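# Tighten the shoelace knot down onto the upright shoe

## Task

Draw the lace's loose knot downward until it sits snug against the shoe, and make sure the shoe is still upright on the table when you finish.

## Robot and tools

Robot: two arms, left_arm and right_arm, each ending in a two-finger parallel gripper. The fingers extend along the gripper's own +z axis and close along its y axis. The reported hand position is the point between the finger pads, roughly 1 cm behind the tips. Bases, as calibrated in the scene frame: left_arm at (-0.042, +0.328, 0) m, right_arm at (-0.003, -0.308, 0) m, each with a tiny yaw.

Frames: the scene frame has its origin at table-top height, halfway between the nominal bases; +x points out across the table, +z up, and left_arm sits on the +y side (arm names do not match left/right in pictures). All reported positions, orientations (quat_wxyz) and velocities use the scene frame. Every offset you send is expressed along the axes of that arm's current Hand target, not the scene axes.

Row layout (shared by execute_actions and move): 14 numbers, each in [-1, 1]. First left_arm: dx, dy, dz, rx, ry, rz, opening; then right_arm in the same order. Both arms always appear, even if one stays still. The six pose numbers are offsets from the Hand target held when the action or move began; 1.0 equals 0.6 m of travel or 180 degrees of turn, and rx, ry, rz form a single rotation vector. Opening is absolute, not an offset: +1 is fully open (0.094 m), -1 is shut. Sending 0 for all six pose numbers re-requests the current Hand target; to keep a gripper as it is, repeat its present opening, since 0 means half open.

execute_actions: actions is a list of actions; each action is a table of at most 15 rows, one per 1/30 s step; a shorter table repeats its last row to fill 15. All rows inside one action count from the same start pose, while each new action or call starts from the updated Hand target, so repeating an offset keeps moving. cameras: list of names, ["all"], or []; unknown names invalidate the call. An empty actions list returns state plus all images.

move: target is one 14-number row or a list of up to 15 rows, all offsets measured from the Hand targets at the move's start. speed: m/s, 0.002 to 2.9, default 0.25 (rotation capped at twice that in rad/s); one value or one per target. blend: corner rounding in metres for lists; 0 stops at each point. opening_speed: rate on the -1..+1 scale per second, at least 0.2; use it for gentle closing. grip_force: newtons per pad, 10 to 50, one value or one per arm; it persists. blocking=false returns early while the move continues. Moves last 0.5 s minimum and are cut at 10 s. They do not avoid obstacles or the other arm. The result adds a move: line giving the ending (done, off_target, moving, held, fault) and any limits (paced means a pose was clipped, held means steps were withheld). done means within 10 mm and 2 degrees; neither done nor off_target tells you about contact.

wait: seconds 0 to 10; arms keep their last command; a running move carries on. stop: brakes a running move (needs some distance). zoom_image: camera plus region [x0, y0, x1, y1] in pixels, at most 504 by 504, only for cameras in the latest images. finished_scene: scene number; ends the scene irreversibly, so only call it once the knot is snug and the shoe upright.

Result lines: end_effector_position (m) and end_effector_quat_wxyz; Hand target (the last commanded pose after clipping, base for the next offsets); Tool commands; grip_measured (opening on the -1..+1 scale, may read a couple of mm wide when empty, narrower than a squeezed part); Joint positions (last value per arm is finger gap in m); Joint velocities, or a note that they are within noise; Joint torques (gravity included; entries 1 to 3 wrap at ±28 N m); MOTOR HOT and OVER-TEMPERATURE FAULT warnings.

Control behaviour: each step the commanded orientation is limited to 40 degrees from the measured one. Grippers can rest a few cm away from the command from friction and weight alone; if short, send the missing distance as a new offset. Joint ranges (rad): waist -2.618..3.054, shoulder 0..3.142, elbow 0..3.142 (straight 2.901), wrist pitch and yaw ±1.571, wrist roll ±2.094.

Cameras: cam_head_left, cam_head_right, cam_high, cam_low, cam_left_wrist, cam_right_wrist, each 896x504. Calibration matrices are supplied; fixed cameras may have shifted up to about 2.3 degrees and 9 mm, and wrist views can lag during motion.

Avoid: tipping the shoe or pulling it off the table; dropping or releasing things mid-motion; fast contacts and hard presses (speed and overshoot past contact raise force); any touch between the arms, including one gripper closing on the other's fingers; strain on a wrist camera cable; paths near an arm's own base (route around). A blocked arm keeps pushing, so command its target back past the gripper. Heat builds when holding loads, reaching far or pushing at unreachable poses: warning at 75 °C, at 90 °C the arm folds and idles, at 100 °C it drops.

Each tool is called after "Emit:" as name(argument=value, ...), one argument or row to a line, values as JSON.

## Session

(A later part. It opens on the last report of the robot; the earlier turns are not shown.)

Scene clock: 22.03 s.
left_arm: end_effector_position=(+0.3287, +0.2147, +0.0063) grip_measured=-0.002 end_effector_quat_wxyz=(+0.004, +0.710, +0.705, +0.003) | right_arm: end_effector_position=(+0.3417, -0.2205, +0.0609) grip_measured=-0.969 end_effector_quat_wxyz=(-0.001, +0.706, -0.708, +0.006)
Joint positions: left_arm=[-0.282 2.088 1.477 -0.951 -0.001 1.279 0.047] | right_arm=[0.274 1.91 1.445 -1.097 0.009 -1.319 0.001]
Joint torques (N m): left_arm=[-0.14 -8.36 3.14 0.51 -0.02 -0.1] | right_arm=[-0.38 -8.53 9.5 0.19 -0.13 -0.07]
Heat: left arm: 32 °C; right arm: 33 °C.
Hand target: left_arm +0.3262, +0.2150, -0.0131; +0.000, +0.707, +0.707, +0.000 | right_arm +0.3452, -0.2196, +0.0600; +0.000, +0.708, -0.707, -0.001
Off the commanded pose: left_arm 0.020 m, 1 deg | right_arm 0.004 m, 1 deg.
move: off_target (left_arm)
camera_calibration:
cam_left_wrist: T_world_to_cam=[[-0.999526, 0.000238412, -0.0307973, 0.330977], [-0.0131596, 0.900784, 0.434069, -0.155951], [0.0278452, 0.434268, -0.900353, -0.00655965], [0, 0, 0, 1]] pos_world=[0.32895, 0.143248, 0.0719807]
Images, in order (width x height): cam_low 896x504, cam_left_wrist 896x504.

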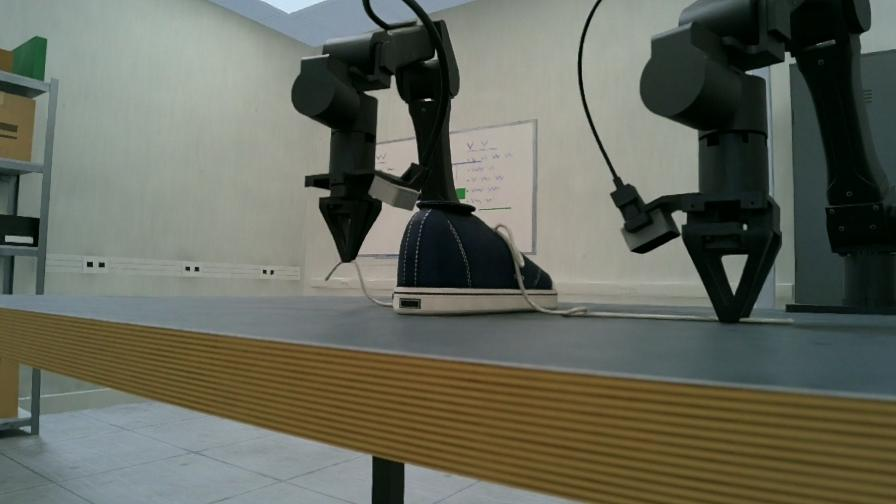

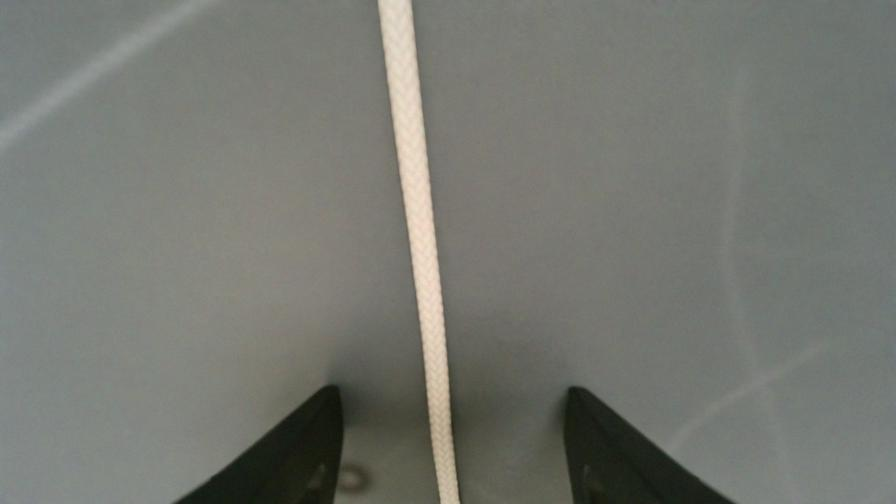

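Emit:
move(
  target=[
    [0,0,0.006,0,0,0,0,0,0,0,0,0,0,-1],
    [0,0,0.006,0,0,0,-1,0,0,0,0,0,0,-1],
  ],
  speed=0.05,
  cameras=["cam_left_wrist"],
)

Scene clock: 23.73 s.
left_arm: end_effector_position=(+0.3261, +0.2147, +0.0056) grip_measured=-0.962 end_effector_quat_wxyz=(+0.001, +0.710, +0.705, +0.000) | right_arm: end_effector_position=(+0.3417, -0.2205, +0.0609) grip_measured=-0.969 end_effector_quat_wxyz=(-0.001, +0.706, -0.708, +0.006)
Joint positions: left_arm=[-0.283 2.087 1.473 -0.955 0.002 1.278 0.002] | right_arm=[0.274 1.91 1.445 -1.097 0.009 -1.319 0.001]
Joint torques (N m): left_arm=[-0.08 -7.95 2.93 0.63 -0.04 -0.08] | right_arm=[-0.31 -8.4 9.24 0.13 -0.14 -0.09]
Heat: left arm: 32 °C; right arm: 33 °C.
Hand target: left_arm +0.3262, +0.2149, -0.0167; +0.000, +0.707, +0.707, +0.000 | right_arm +0.3452, -0.2196, +0.0600; +0.000, +0.708, -0.707, +0.000
Off the commanded pose: left_arm 0.022 m, 0 deg | right_arm 0.004 m, 1 deg.
move: off_target (left_arm); target 2's new opening was sent with left_arm's hand 0.023 m and 1 deg from that target
camera_calibration:
cam_left_wrist: T_world_to_cam=[[-0.999747, 0.000243808, -0.0224808, 0.328444], [-0.00954597, 0.900723, 0.434288, -0.15695], [0.0203549, 0.434393, -0.900493, -0.00474089], [0, 0, 0, 1]] pos_world=[0.326959, 0.143348, 0.071276]
Images, in order (width x height): cam_left_wrist 896x504.

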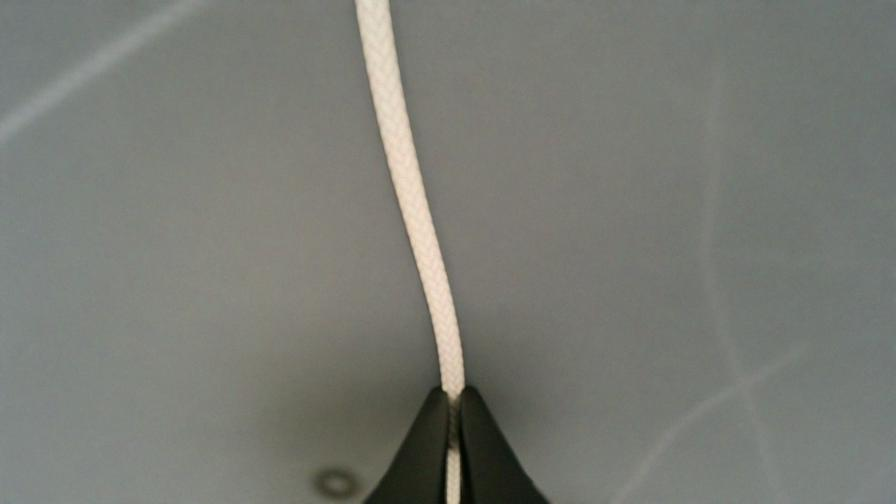

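Emit:
move(
  target=[0.092,0.032,-0.128,0,0,0,-1,0.067,0,0,0,0,0,-1],
  speed=0.12,
  cameras=["cam_head_left","cam_head_right","cam_low","cam_high"],
)

Emit:
zoom_image(
  camera="cam_head_right",
  region=[350, 220, 610, 390],
)

Emit:
zoom_image(
  camera="cam_high",
  region=[340, 190, 540, 340],
)

Scene clock: 25.83 s.
left_arm: end_effector_position=(+0.3416, +0.2701, +0.0460) grip_measured=-0.962 end_effector_quat_wxyz=(-0.010, +0.705, +0.709, -0.007) | right_arm: end_effector_position=(+0.3492, -0.2590, +0.0609) grip_measured=-0.969 end_effector_quat_wxyz=(-0.001, +0.706, -0.708, +0.006)
Joint positions: left_arm=[-0.135 2.076 1.624 -1.142 0 1.412 0.002] | right_arm=[0.164 1.91 1.445 -1.097 0.009 -1.429 0.001]
Joint torques (N m): left_arm=[0.08 -12.21 8.68 -0.29 -0.03 0.07] | right_arm=[-0.55 -10.74 5.61 0.24 -0.13 -0.03]
Heat: left arm: 32 °C; right arm: 34 °C.
Hand target: left_arm +0.3454, +0.2701, +0.0600; +0.000, +0.707, +0.707, +0.000 | right_arm +0.3453, -0.2598, +0.0600; +0.000, +0.708, -0.707, +0.000
Off the commanded pose: left_arm 0.015 m, 1 deg | right_arm 0.004 m, 1 deg.
move: off_target (left_arm)
Images, in order (width x height): cam_head_left 896x504, cam_head_right 896x504, cam_high 896x504, cam_low 896x504.

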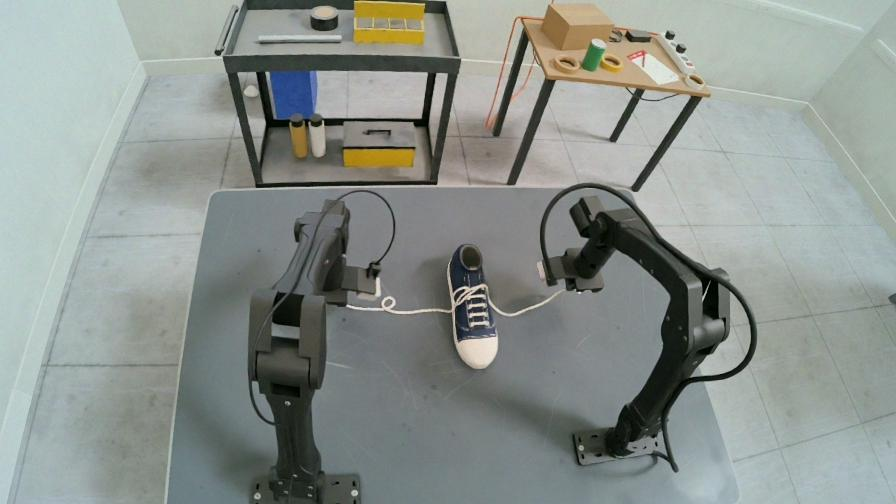

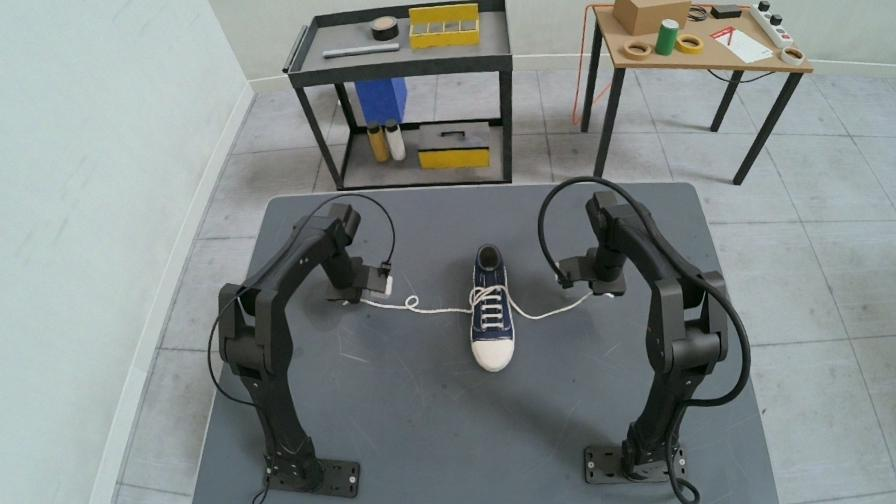

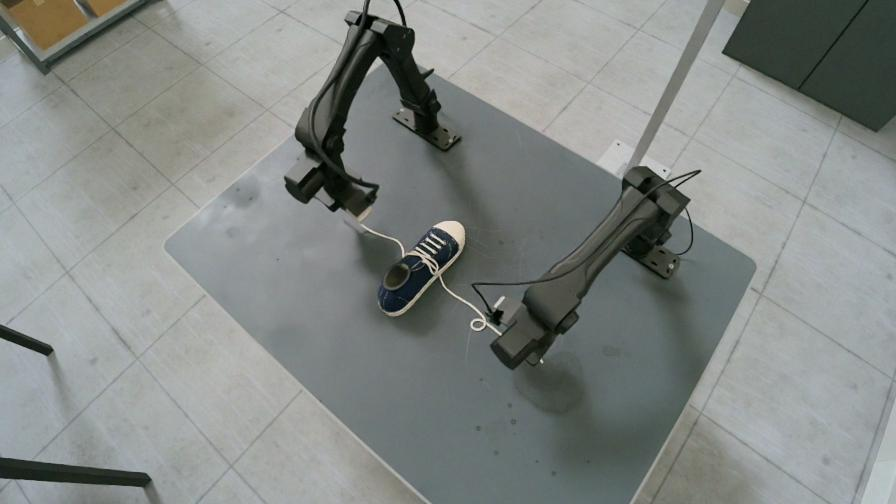

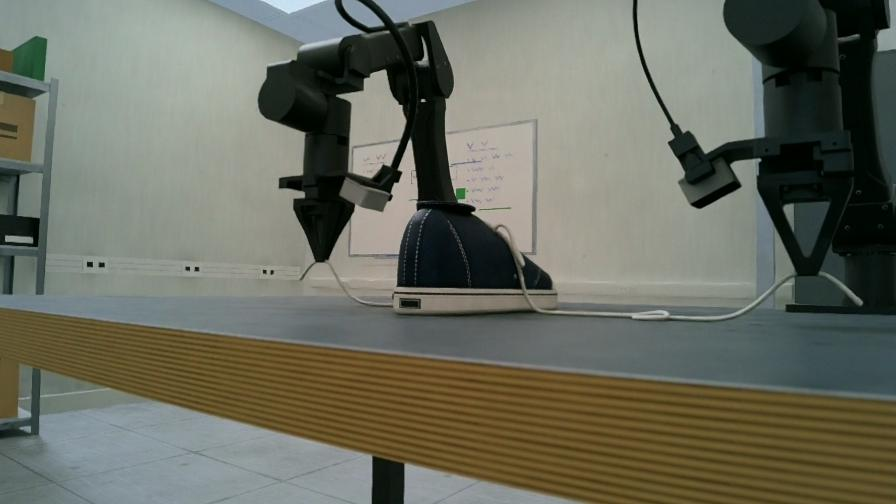

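Scaled by 1.938 from the camera's 896x504 image, which has a finer 1280x720 frame.

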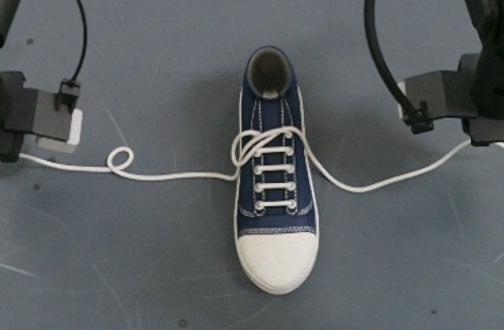

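Scaled by 2.520 from the camera's 896x504 image, which has a finer 1280x720 frame.

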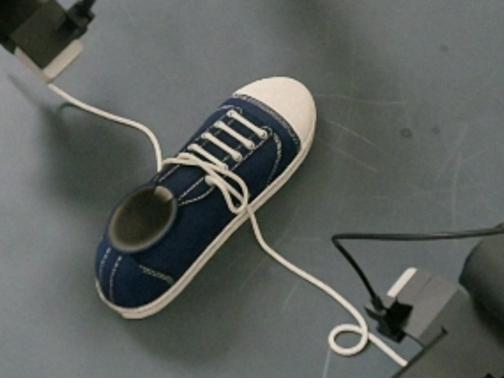

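Emit:
move(
  target=[0.1,0,0,0,0,0,-1,0.083,0,0,0,0,0,-1],
  speed=0.12,
  cameras=["cam_head_right","cam_low","cam_high"],
)

Emit:
zoom_image(
  camera="cam_head_right",
  region=[350, 220, 610, 390],
)

Emit:
zoom_image(
  camera="cam_high",
  region=[340, 190, 540, 340],
)

Scene clock: 27.37 s.
left_arm: end_effector_position=(+0.3465, +0.3326, +0.0495) grip_measured=-0.962 end_effector_quat_wxyz=(-0.007, +0.702, +0.712, -0.004) | right_arm: end_effector_position=(+0.3476, -0.3107, +0.0569) grip_measured=-0.969 end_effector_quat_wxyz=(+0.006, +0.705, -0.709, +0.001)
Joint positions: left_arm=[0.024 2.067 1.624 -1.143 -0.004 1.566 0.002] | right_arm=[0.018 1.91 1.429 -1.097 0.009 -1.571 0.001]
Joint torques (N m): left_arm=[-0.46 -12.7 6.69 -0.19 0 0.06] | right_arm=[-0.17 -11.92 5.65 0.26 -0.12 -0.09]
Heat: left arm: 33 °C; right arm: 34 °C.
Hand target: left_arm +0.3454, +0.3301, +0.0601; +0.000, +0.707, +0.707, +0.000 | right_arm +0.3453, -0.3097, +0.0600; +0.000, +0.707, -0.707, -0.001
Off the commanded pose: left_arm 0.011 m, 1 deg | right_arm 0.004 m, 1 deg.
move: off_target (left_arm)
Images, in order (width x height): cam_head_right 896x504, cam_high 896x504, cam_low 896x504.

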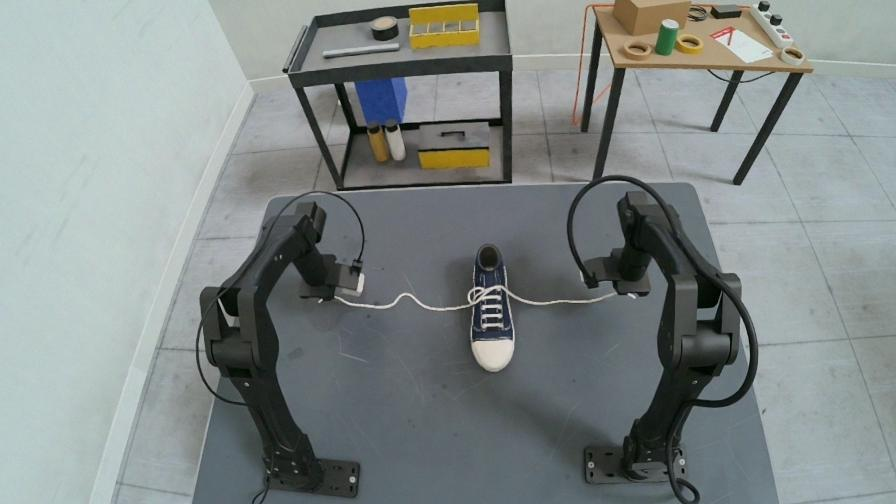

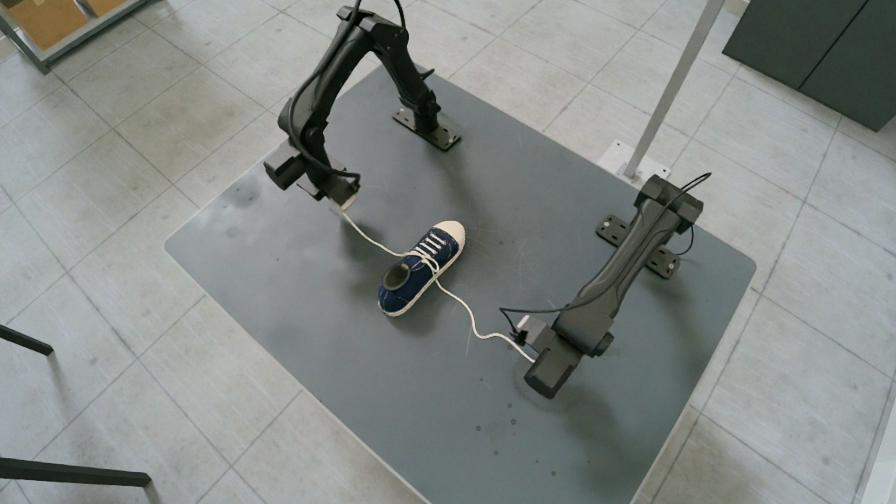

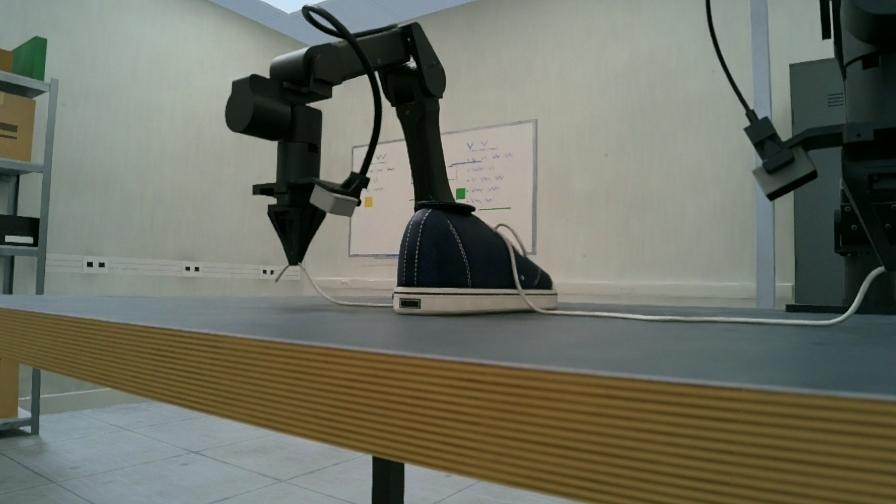

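Scaled by 1.938 from the camera's 896x504 image, which has a finer 1280x720 frame.

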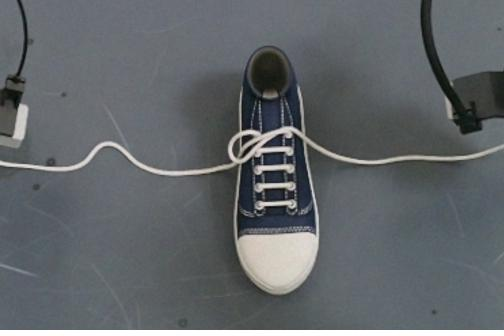

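Scaled by 2.520 from the camera's 896x504 image, which has a finer 1280x720 frame.

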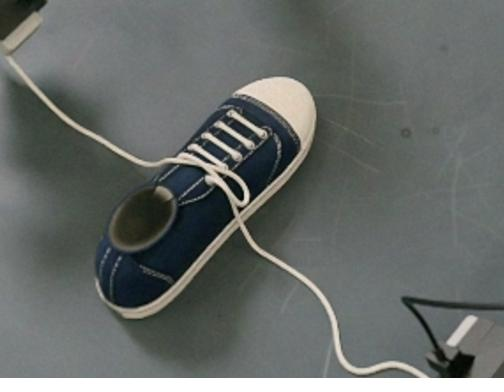

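Emit:
move(
  target=[0.075,0,0,0,0,0,-1,0.05,0,0,0,0,0,-1],
  speed=0.1,
  cameras=["cam_head_right","cam_low","cam_high"],
)

Emit:
zoom_image(
  camera="cam_head_right",
  region=[350, 220, 610, 390],
)

Emit:
zoom_image(
  camera="cam_high",
  region=[340, 190, 540, 340],
)

Scene clock: 28.80 s.
left_arm: end_effector_position=(+0.3433, +0.3774, +0.0495) grip_measured=-0.962 end_effector_quat_wxyz=(-0.007, +0.703, +0.712, -0.004) | right_arm: end_effector_position=(+0.3461, -0.3404, +0.0569) grip_measured=-0.969 end_effector_quat_wxyz=(+0.006, +0.705, -0.709, +0.000)
Joint positions: left_arm=[0.14 2.067 1.624 -1.143 -0.005 1.681 0.002] | right_arm=[-0.067 1.91 1.429 -1.097 0.009 -1.657 0.001]
Joint torques (N m): left_arm=[-0.43 -11.78 8.1 -0.24 0.01 0.08] | right_arm=[-0.38 -11.59 6.26 0.23 -0.11 -0.13]
Heat: left arm: 33 °C; right arm: 33 °C.
Hand target: left_arm +0.3455, +0.3751, +0.0601; +0.000, +0.707, +0.707, +0.000 | right_arm +0.3454, -0.3397, +0.0600; +0.000, +0.708, -0.707, -0.001
Off the commanded pose: left_arm 0.011 m, 1 deg | right_arm 0.003 m, 1 deg.
move: off_target (left_arm)
Images, in order (width x height): cam_head_right 896x504, cam_high 896x504, cam_low 896x504.

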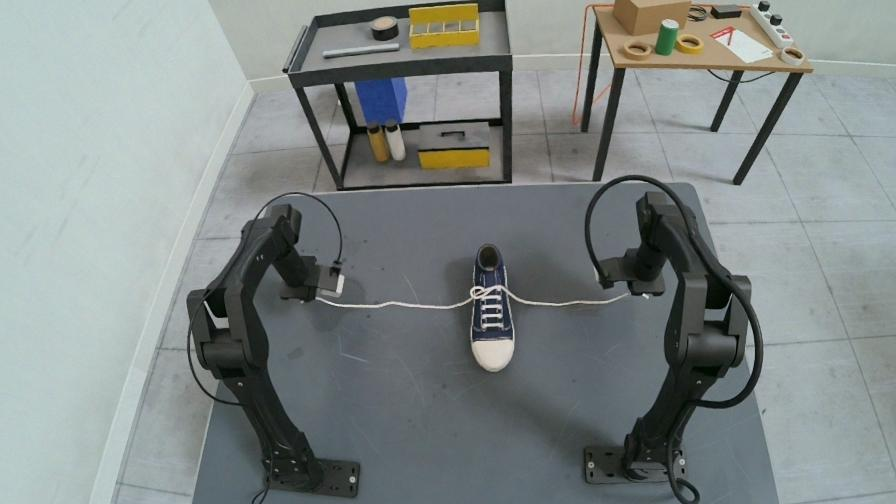

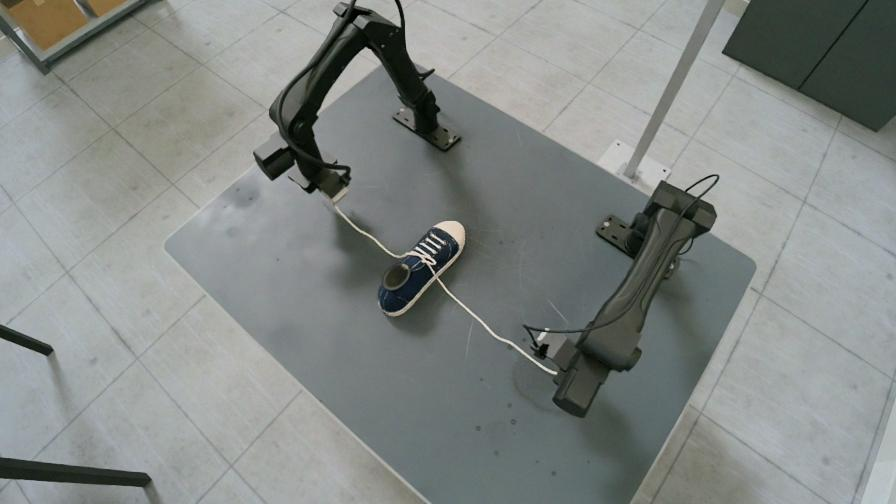

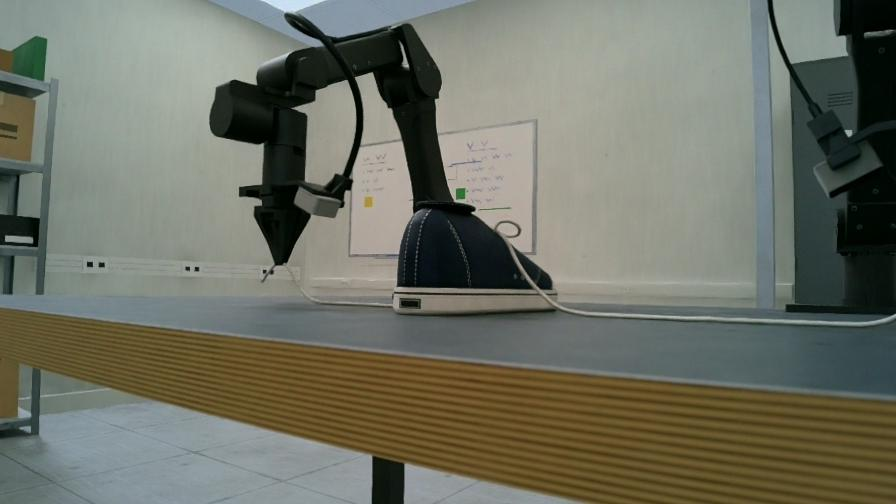

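Scaled by 1.938 from the camera's 896x504 image, which has a finer 1280x720 frame.

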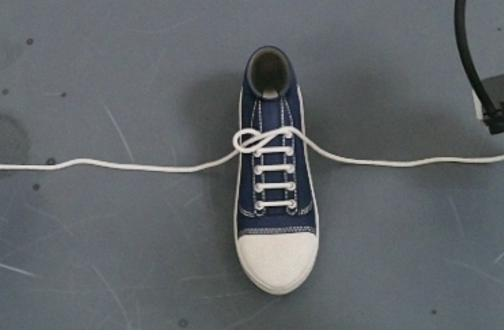

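Scaled by 2.520 from the camera's 896x504 image, which has a finer 1280x720 frame.

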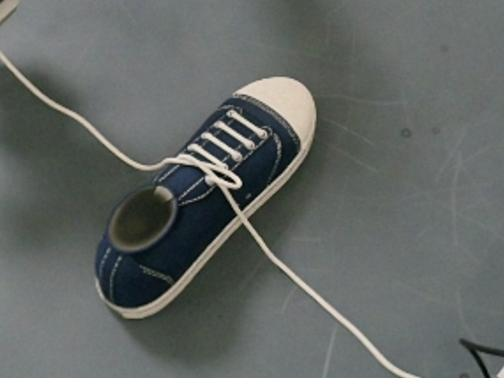

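Emit:
move(
  target=[0.058,0,0,0,0,0,-1,0.058,0,0,0,0,0,-1],
  speed=0.08,
  cameras=["cam_head_right","cam_low"],
)

Emit:
zoom_image(
  camera="cam_head_right",
  region=[350, 220, 610, 390],
)

Emit:
zoom_image(
  camera="cam_low",
  region=[360, 180, 780, 340],
)

Scene clock: 30.20 s.
left_arm: end_effector_position=(+0.3434, +0.4112, +0.0557) grip_measured=-0.962 end_effector_quat_wxyz=(-0.001, +0.703, +0.711, +0.003) | right_arm: end_effector_position=(+0.3412, -0.3746, +0.0569) grip_measured=-0.969 end_effector_quat_wxyz=(+0.006, +0.705, -0.709, +0.000)
Joint positions: left_arm=[0.225 2.067 1.649 -1.149 -0.005 1.769 0.002] | right_arm=[-0.166 1.91 1.429 -1.097 0.01 -1.754 0.001]
Joint torques (N m): left_arm=[-0.2 -9.96 8.94 -0.25 0.04 0.07] | right_arm=[-0.44 -9.94 8.54 0.19 -0.12 -0.06]
Heat: left arm: 33 °C; right arm: 34 °C.
Hand target: left_arm +0.3455, +0.4099, +0.0602; +0.000, +0.707, +0.707, +0.000 | right_arm +0.3454, -0.3745, +0.0600; +0.001, +0.708, -0.707, +0.000
Off the commanded pose: left_arm 0.005 m, 1 deg | right_arm 0.005 m, 1 deg.
move: done
Images, in order (width x height): cam_head_right 896x504, cam_low 896x504.

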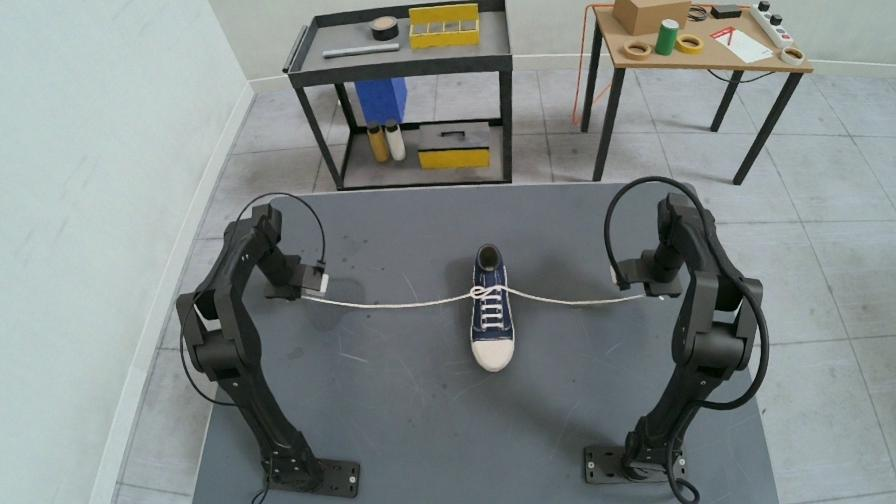

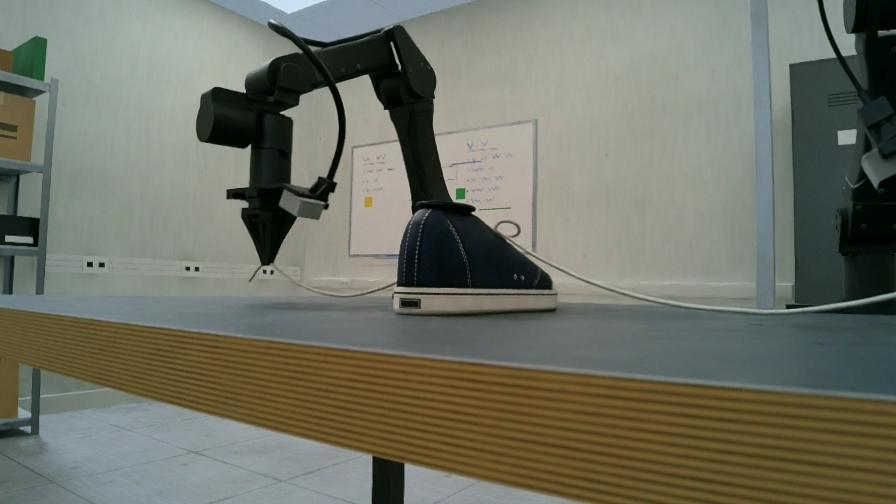

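Scaled by 1.938 from the camera's 896x504 image, which has a finer 1280x720 frame.

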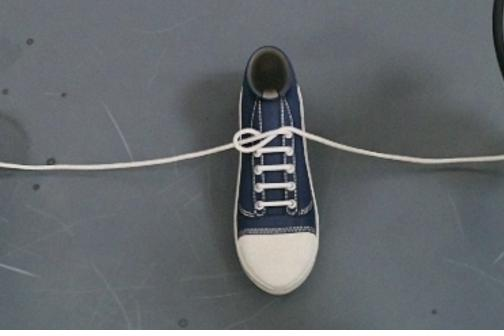

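Scaled by 1.200 from the camera's 896x504 image, which has a finer 1280x720 frame.

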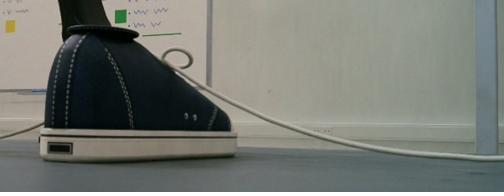

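Emit:
move(
  target=[0.058,0,0,0,0,0,-1,0.058,0,0,0,0,0,-1],
  speed=0.08,
  cameras=["cam_head_right","cam_low"],
)

Emit:
zoom_image(
  camera="cam_head_right",
  region=[350, 220, 610, 390],
)

Emit:
zoom_image(
  camera="cam_low",
  region=[360, 180, 780, 340],
)

Scene clock: 31.47 s.
left_arm: end_effector_position=(+0.3431, +0.4389, +0.0615) grip_measured=-0.962 end_effector_quat_wxyz=(+0.006, +0.707, +0.707, +0.002) | right_arm: end_effector_position=(+0.3430, -0.4089, +0.0613) grip_measured=-0.969 end_effector_quat_wxyz=(+0.001, +0.705, -0.709, +0.009)
Joint positions: left_arm=[0.298 2.084 1.698 -1.177 0.008 1.853 0.002] | right_arm=[-0.258 1.923 1.464 -1.098 0.01 -1.848 0.001]
Joint torques (N m): left_arm=[0.77 -8.8 9.28 -0.16 -0.12 0.06] | right_arm=[-0.43 -8.34 9.22 0.14 -0.11 -0.11]
Heat: left arm: 33 °C; right arm: 34 °C.
Hand target: left_arm +0.3455, +0.4448, +0.0602; +0.000, +0.707, +0.707, +0.000 | right_arm +0.3455, -0.4093, +0.0599; +0.001, +0.708, -0.707, -0.001
Off the commanded pose: left_arm 0.006 m, 1 deg | right_arm 0.003 m, 1 deg.
move: done
Images, in order (width x height): cam_head_right 896x504, cam_low 896x504.

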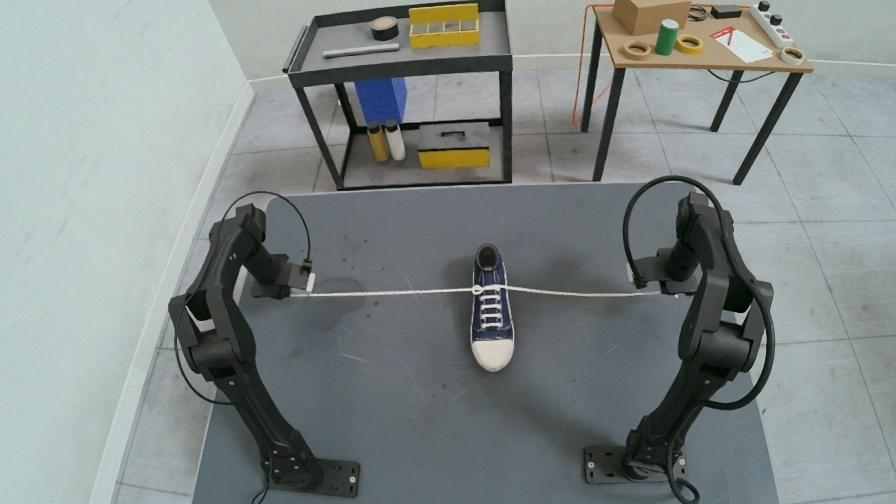

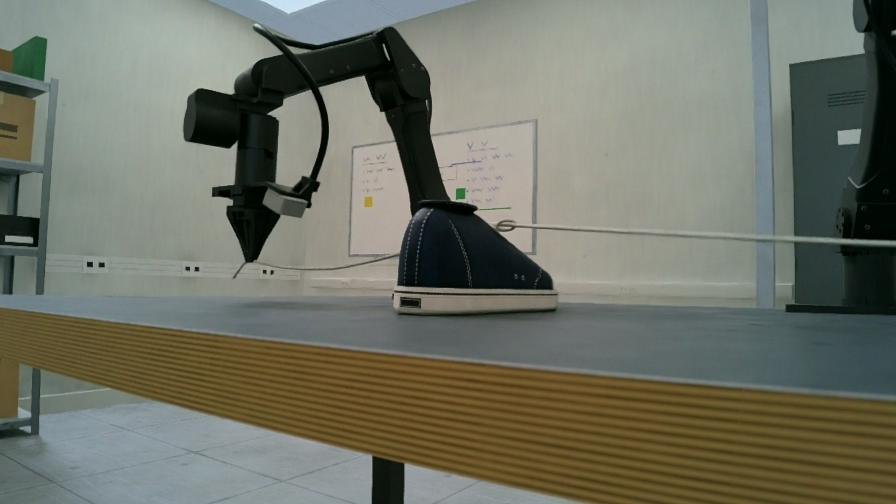

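Scaled by 1.938 from the camera's 896x504 image, which has a finer 1280x720 frame.

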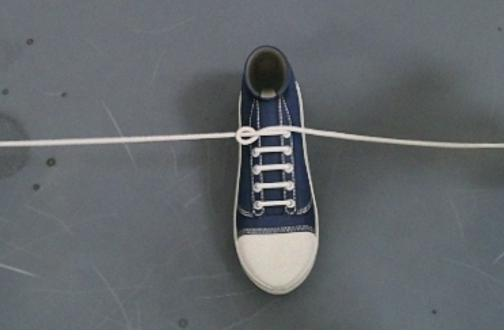

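Scaled by 1.200 from the camera's 896x504 image, which has a finer 1280x720 frame.

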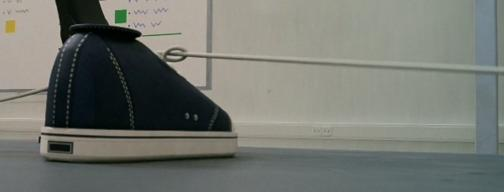

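Emit:
move(
  target=[0,0,0,0,0,0,-1,0.067,0,0,0,0,0,-1],
  speed=0.06,
  cameras=["cam_head_right","cam_low"],
)

Emit:
zoom_image(
  camera="cam_head_right",
  region=[350, 220, 610, 390],
)

Emit:
zoom_image(
  camera="cam_low",
  region=[360, 180, 780, 340],
)

Scene clock: 33.10 s.
left_arm: end_effector_position=(+0.3424, +0.4368, +0.0615) grip_measured=-0.962 end_effector_quat_wxyz=(+0.009, +0.707, +0.707, -0.003) | right_arm: end_effector_position=(+0.3438, -0.4470, +0.0623) grip_measured=-0.969 end_effector_quat_wxyz=(+0.001, +0.707, -0.707, +0.009)
Joint positions: left_arm=[0.298 2.084 1.698 -1.182 0.018 1.853 0.002] | right_arm=[-0.355 1.971 1.535 -1.12 0.01 -1.951 0.001]
Joint torques (N m): left_arm=[0.73 -8.79 9.25 -0.12 -0.21 0.06] | right_arm=[-0.98 -8.92 9.21 0.15 -0.14 -0.06]
Heat: left arm: 33 °C; right arm: 34 °C.
Hand target: left_arm +0.3455, +0.4448, +0.0602; +0.000, +0.707, +0.707, +0.000 | right_arm +0.3456, -0.4495, +0.0600; +0.001, +0.708, -0.707, +0.000
Off the commanded pose: left_arm 0.009 m, 1 deg | right_arm 0.004 m, 1 deg.
move: done
Images, in order (width x height): cam_head_right 896x504, cam_low 896x504.

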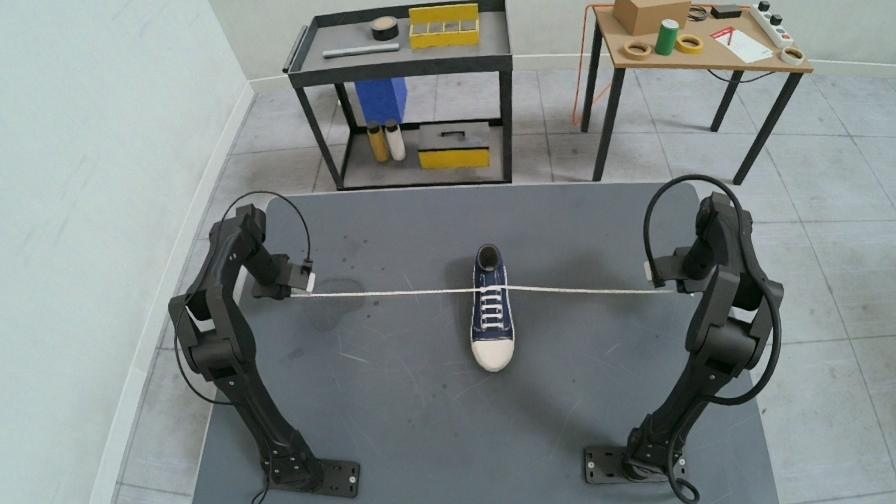

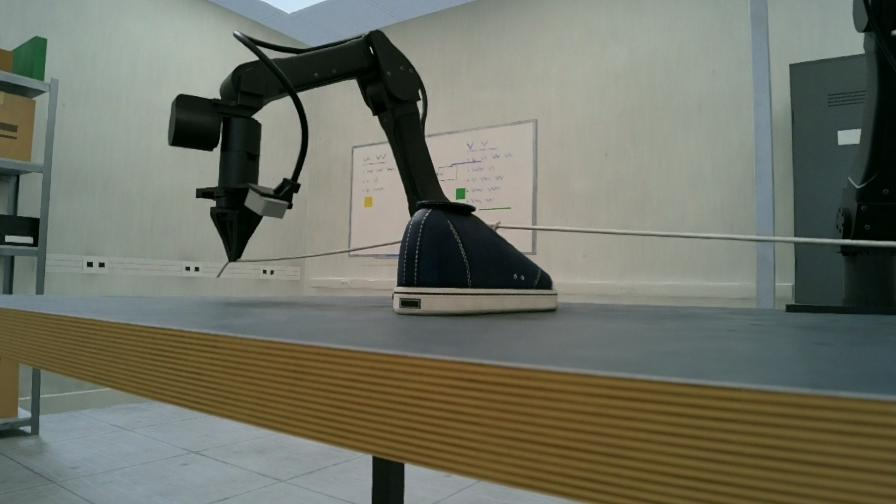

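Scaled by 1.938 from the camera's 896x504 image, which has a finer 1280x720 frame.

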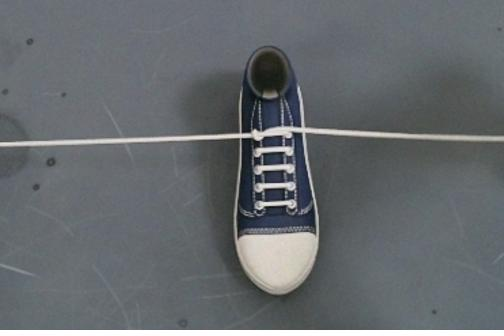

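Scaled by 1.200 from the camera's 896x504 image, which has a finer 1280x720 frame.

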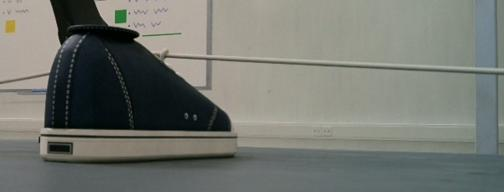

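Emit:
move(
  target=[0.025,0,0.05,0,0,0,-1,0.025,0,0.05,0,0,0,-1],
  speed=0.05,
  cameras=["cam_head_right","cam_low"],
)

Emit:
zoom_image(
  camera="cam_head_right",
  region=[420, 230, 560, 330],
)

Emit:
zoom_image(
  camera="cam_low",
  region=[380, 180, 600, 330],
)

Scene clock: 34.77 s.
left_arm: end_effector_position=(+0.3506, +0.4401, +0.0468) grip_measured=-0.962 end_effector_quat_wxyz=(+0.024, +0.713, +0.700, -0.007) | right_arm: end_effector_position=(+0.3472, -0.4535, +0.0404) grip_measured=-0.969 end_effector_quat_wxyz=(-0.007, +0.712, -0.703, -0.001)
Joint positions: left_arm=[0.315 2.123 1.698 -1.137 0.05 1.888 0.002] | right_arm=[-0.38 2.022 1.52 -1.065 -0.014 -1.987 0.001]
Joint torques (N m): left_arm=[2.41 -9.01 4.59 0.34 -0.54 0.05] | right_arm=[-1.85 -9.54 6.09 0.53 0.13 -0.08]
Heat: left arm: 33 °C; right arm: 34 °C.
Hand target: left_arm +0.3456, +0.4597, +0.0303; +0.000, +0.707, +0.707, +0.000 | right_arm +0.3455, -0.4644, +0.0299; +0.001, +0.708, -0.707, -0.001
Off the commanded pose: left_arm 0.026 m, 3 deg | right_arm 0.015 m, 1 deg.
move: off_target (left_arm, right_arm)
Images, in order (width x height): cam_head_right 896x504, cam_low 896x504.

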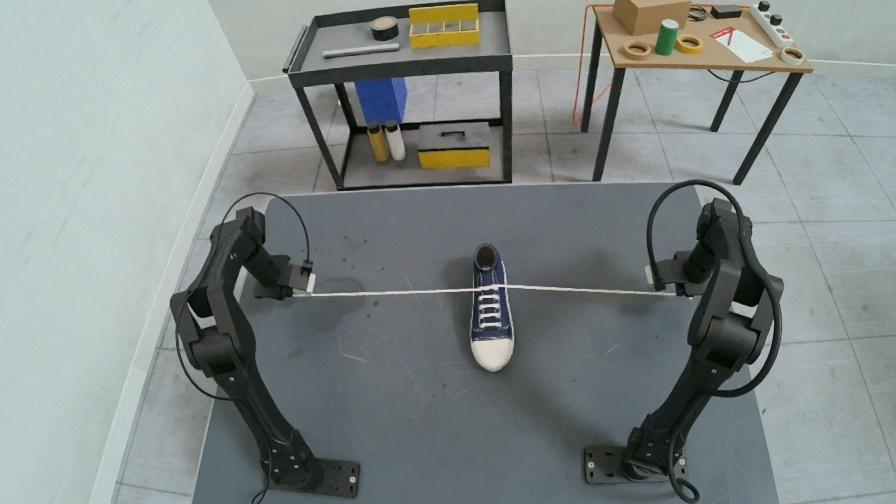

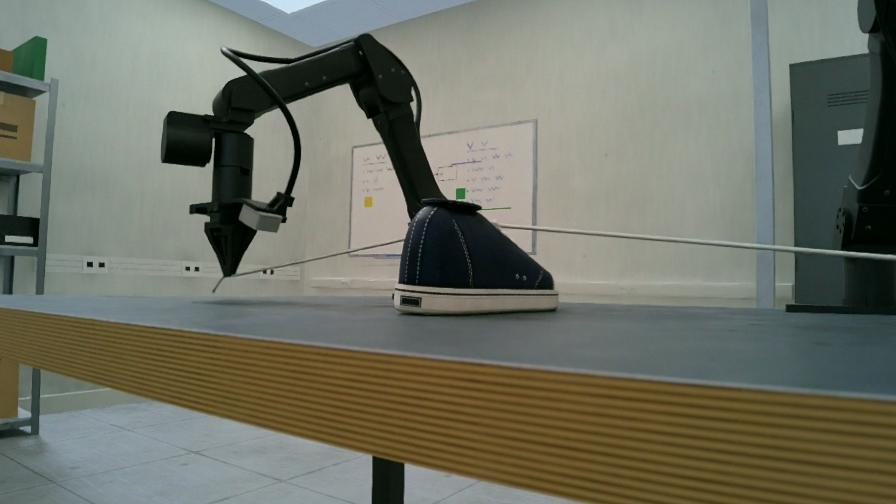

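Scaled by 3.600 from the camera's 896x504 image, which has a finer 1280x720 frame.

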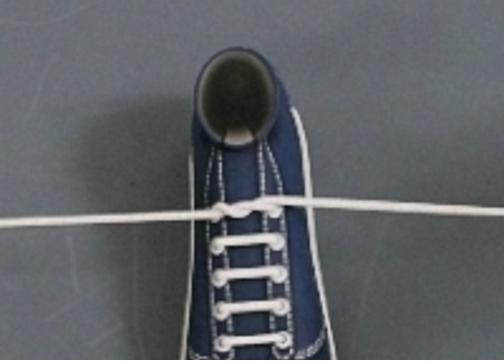

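Scaled by 2.291 from the camera's 896x504 image, which has a finer 1280x720 frame.

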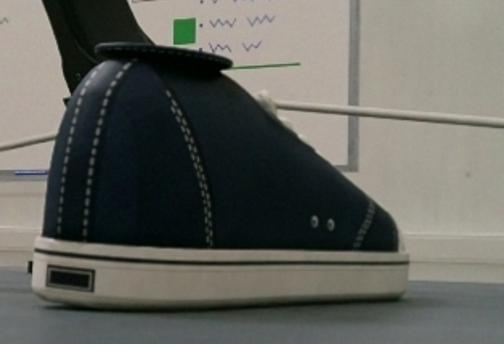

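Emit:
move(
  target=[
    [-0.066,0,0.045,0,0,0,-1,-0.066,0,0.03,0,0,0,-1],
    [-0.066,0,0.045,0,0,0,-0.3,-0.066,0,0.03,0,0,0,-0.3],
  ],
  speed=0.1,
  cameras=["cam_head_right","cam_low","cam_left_wrist","cam_right_wrist"],
)

Emit:
zoom_image(
  camera="cam_head_right",
  region=[420, 230, 560, 330],
)

Scene clock: 36.80 s.
left_arm: end_effector_position=(+0.3527, +0.4214, +0.0147) grip_measured=-0.302 end_effector_quat_wxyz=(+0.009, +0.710, +0.704, +0.013) | right_arm: end_effector_position=(+0.3466, -0.4254, +0.0128) grip_measured=-0.302 end_effector_quat_wxyz=(+0.000, +0.709, -0.706, -0.001)
Joint positions: left_arm=[0.248 2.123 1.567 -0.983 0.002 1.81 0.033] | right_arm=[-0.303 2.022 1.405 -0.956 0 -1.902 0.033]
Joint torques (N m): left_arm=[-0.05 -9.62 4.7 0.08 -0.06 -0.08] | right_arm=[-0.13 -11.69 5.48 0.33 -0.02 0.02]
Heat: left arm: 33 °C; right arm: 34 °C.
Hand target: left_arm +0.3455, +0.4201, +0.0032; +0.000, +0.707, +0.707, +0.000 | right_arm +0.3455, -0.4249, +0.0120; +0.000, +0.708, -0.707, +0.000
Off the commanded pose: left_arm 0.014 m, 2 deg | right_arm 0.002 m, 0 deg.
move: off_target (left_arm); target 2's new opening was sent with left_arm's hand 0.013 m and 2 deg from that target
camera_calibration:
cam_left_wrist: T_world_to_cam=[[-0.998609, 0.00164248, -0.0527084, 0.354569], [-0.0217919, 0.897326, 0.440829, -0.341166], [0.0480207, 0.441364, -0.896042, -0.0996548], [0, 0, 0, 1]] pos_world=[0.351426, 0.349539, 0.0797896]
cam_right_wrist: T_world_to_cam=[[0.999598, 0.028038, 0.00423771, -0.337994], [0.0237848, -0.910393, 0.41306, -0.362221], [0.0154394, -0.412793, -0.910694, -0.0802348], [0, 0, 0, 1]] pos_world=[0.347712, -0.353407, 0.0779816]
Images, in order (width x height): cam_head_right 896x504, cam_low 896x504, cam_left_wrist 896x504, cam_right_wrist 896x504.

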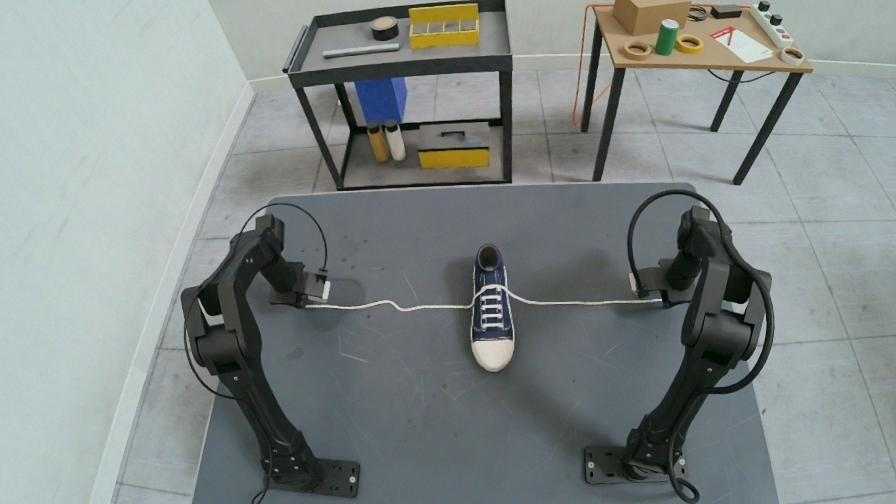

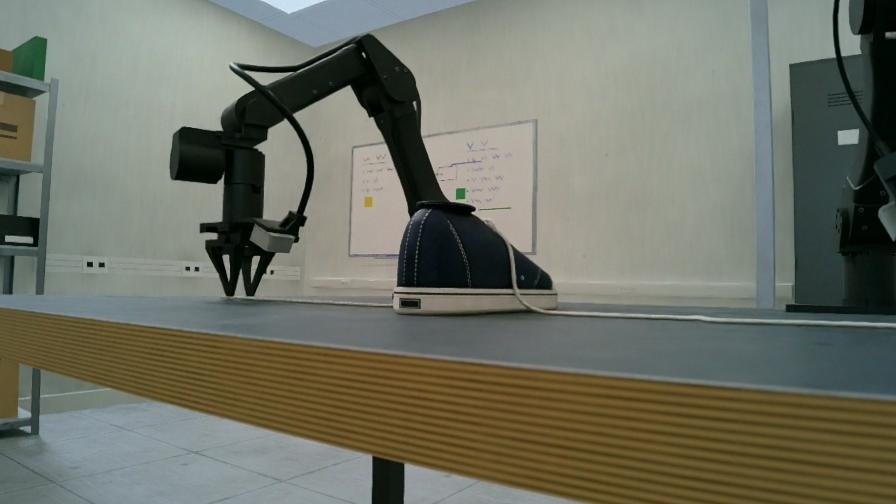

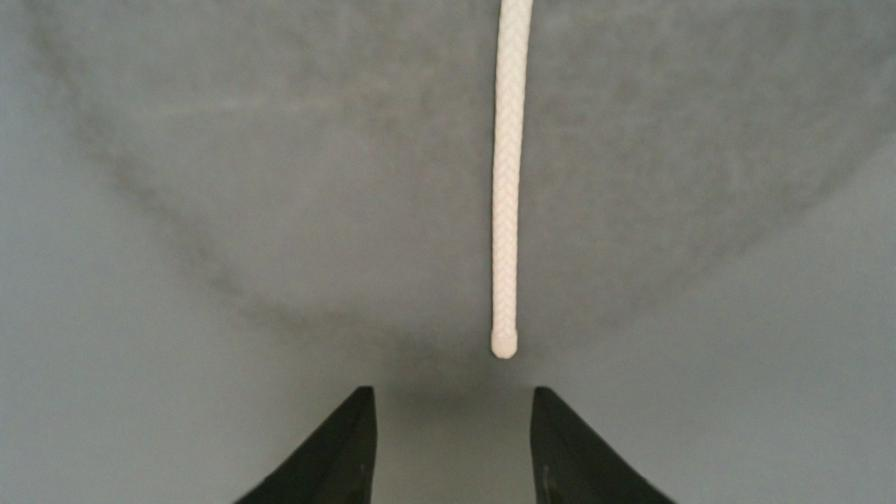

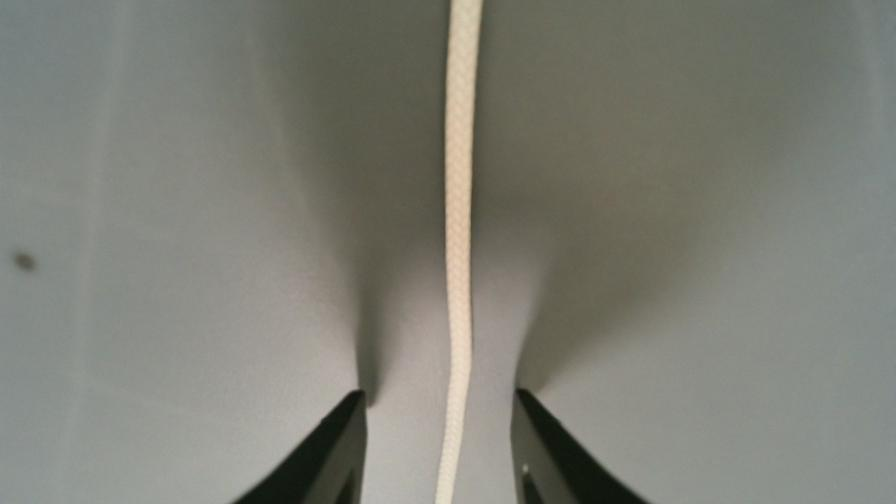

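Scaled by 3.600 from the camera's 896x504 image, which has a finer 1280x720 frame.

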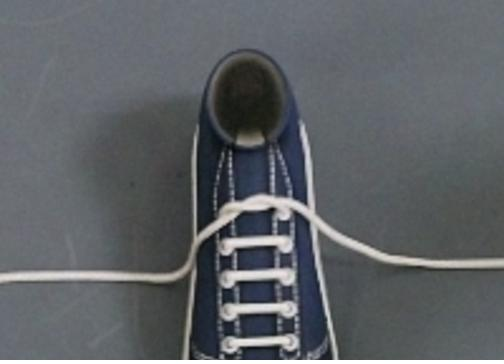

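Emit:
move(
  target=[0,0,-0.1,0,0,0,0,0,0,-0.1,0,0,0,0],
)

Emit:
finished_scene(
  scene=1,
)

Scene clock: 38.30 s.
left_arm: end_effector_position=(+0.3443, +0.4195, +0.0515) grip_measured=-0.002 end_effector_quat_wxyz=(-0.003, +0.710, +0.704, -0.006) | right_arm: end_effector_position=(+0.3420, -0.4239, +0.0541) grip_measured=-0.002 end_effector_quat_wxyz=(+0.008, +0.708, -0.706, -0.017)
Joint positions: left_arm=[0.248 2.096 1.677 -1.164 0.001 1.81 0.047] | right_arm=[-0.303 1.991 1.531 -1.148 0 -1.901 0.047]
Joint torques (N m): left_arm=[-0.02 -12.03 8.4 -0.28 -0.05 -0.08] | right_arm=[0.02 -14.68 8.57 0.05 -0.02 0]
Heat: left arm: 33 °C; right arm: 34 °C.
Hand target: left_arm +0.3455, +0.4201, +0.0631; +0.000, +0.707, +0.707, +0.000 | right_arm +0.3456, -0.4249, +0.0720; +0.000, +0.708, -0.707, +0.000
Off the commanded pose: left_arm 0.012 m, 1 deg | right_arm 0.018 m, 2 deg.
move: off_target (left_arm, right_arm)

The scene is finished: the task was done.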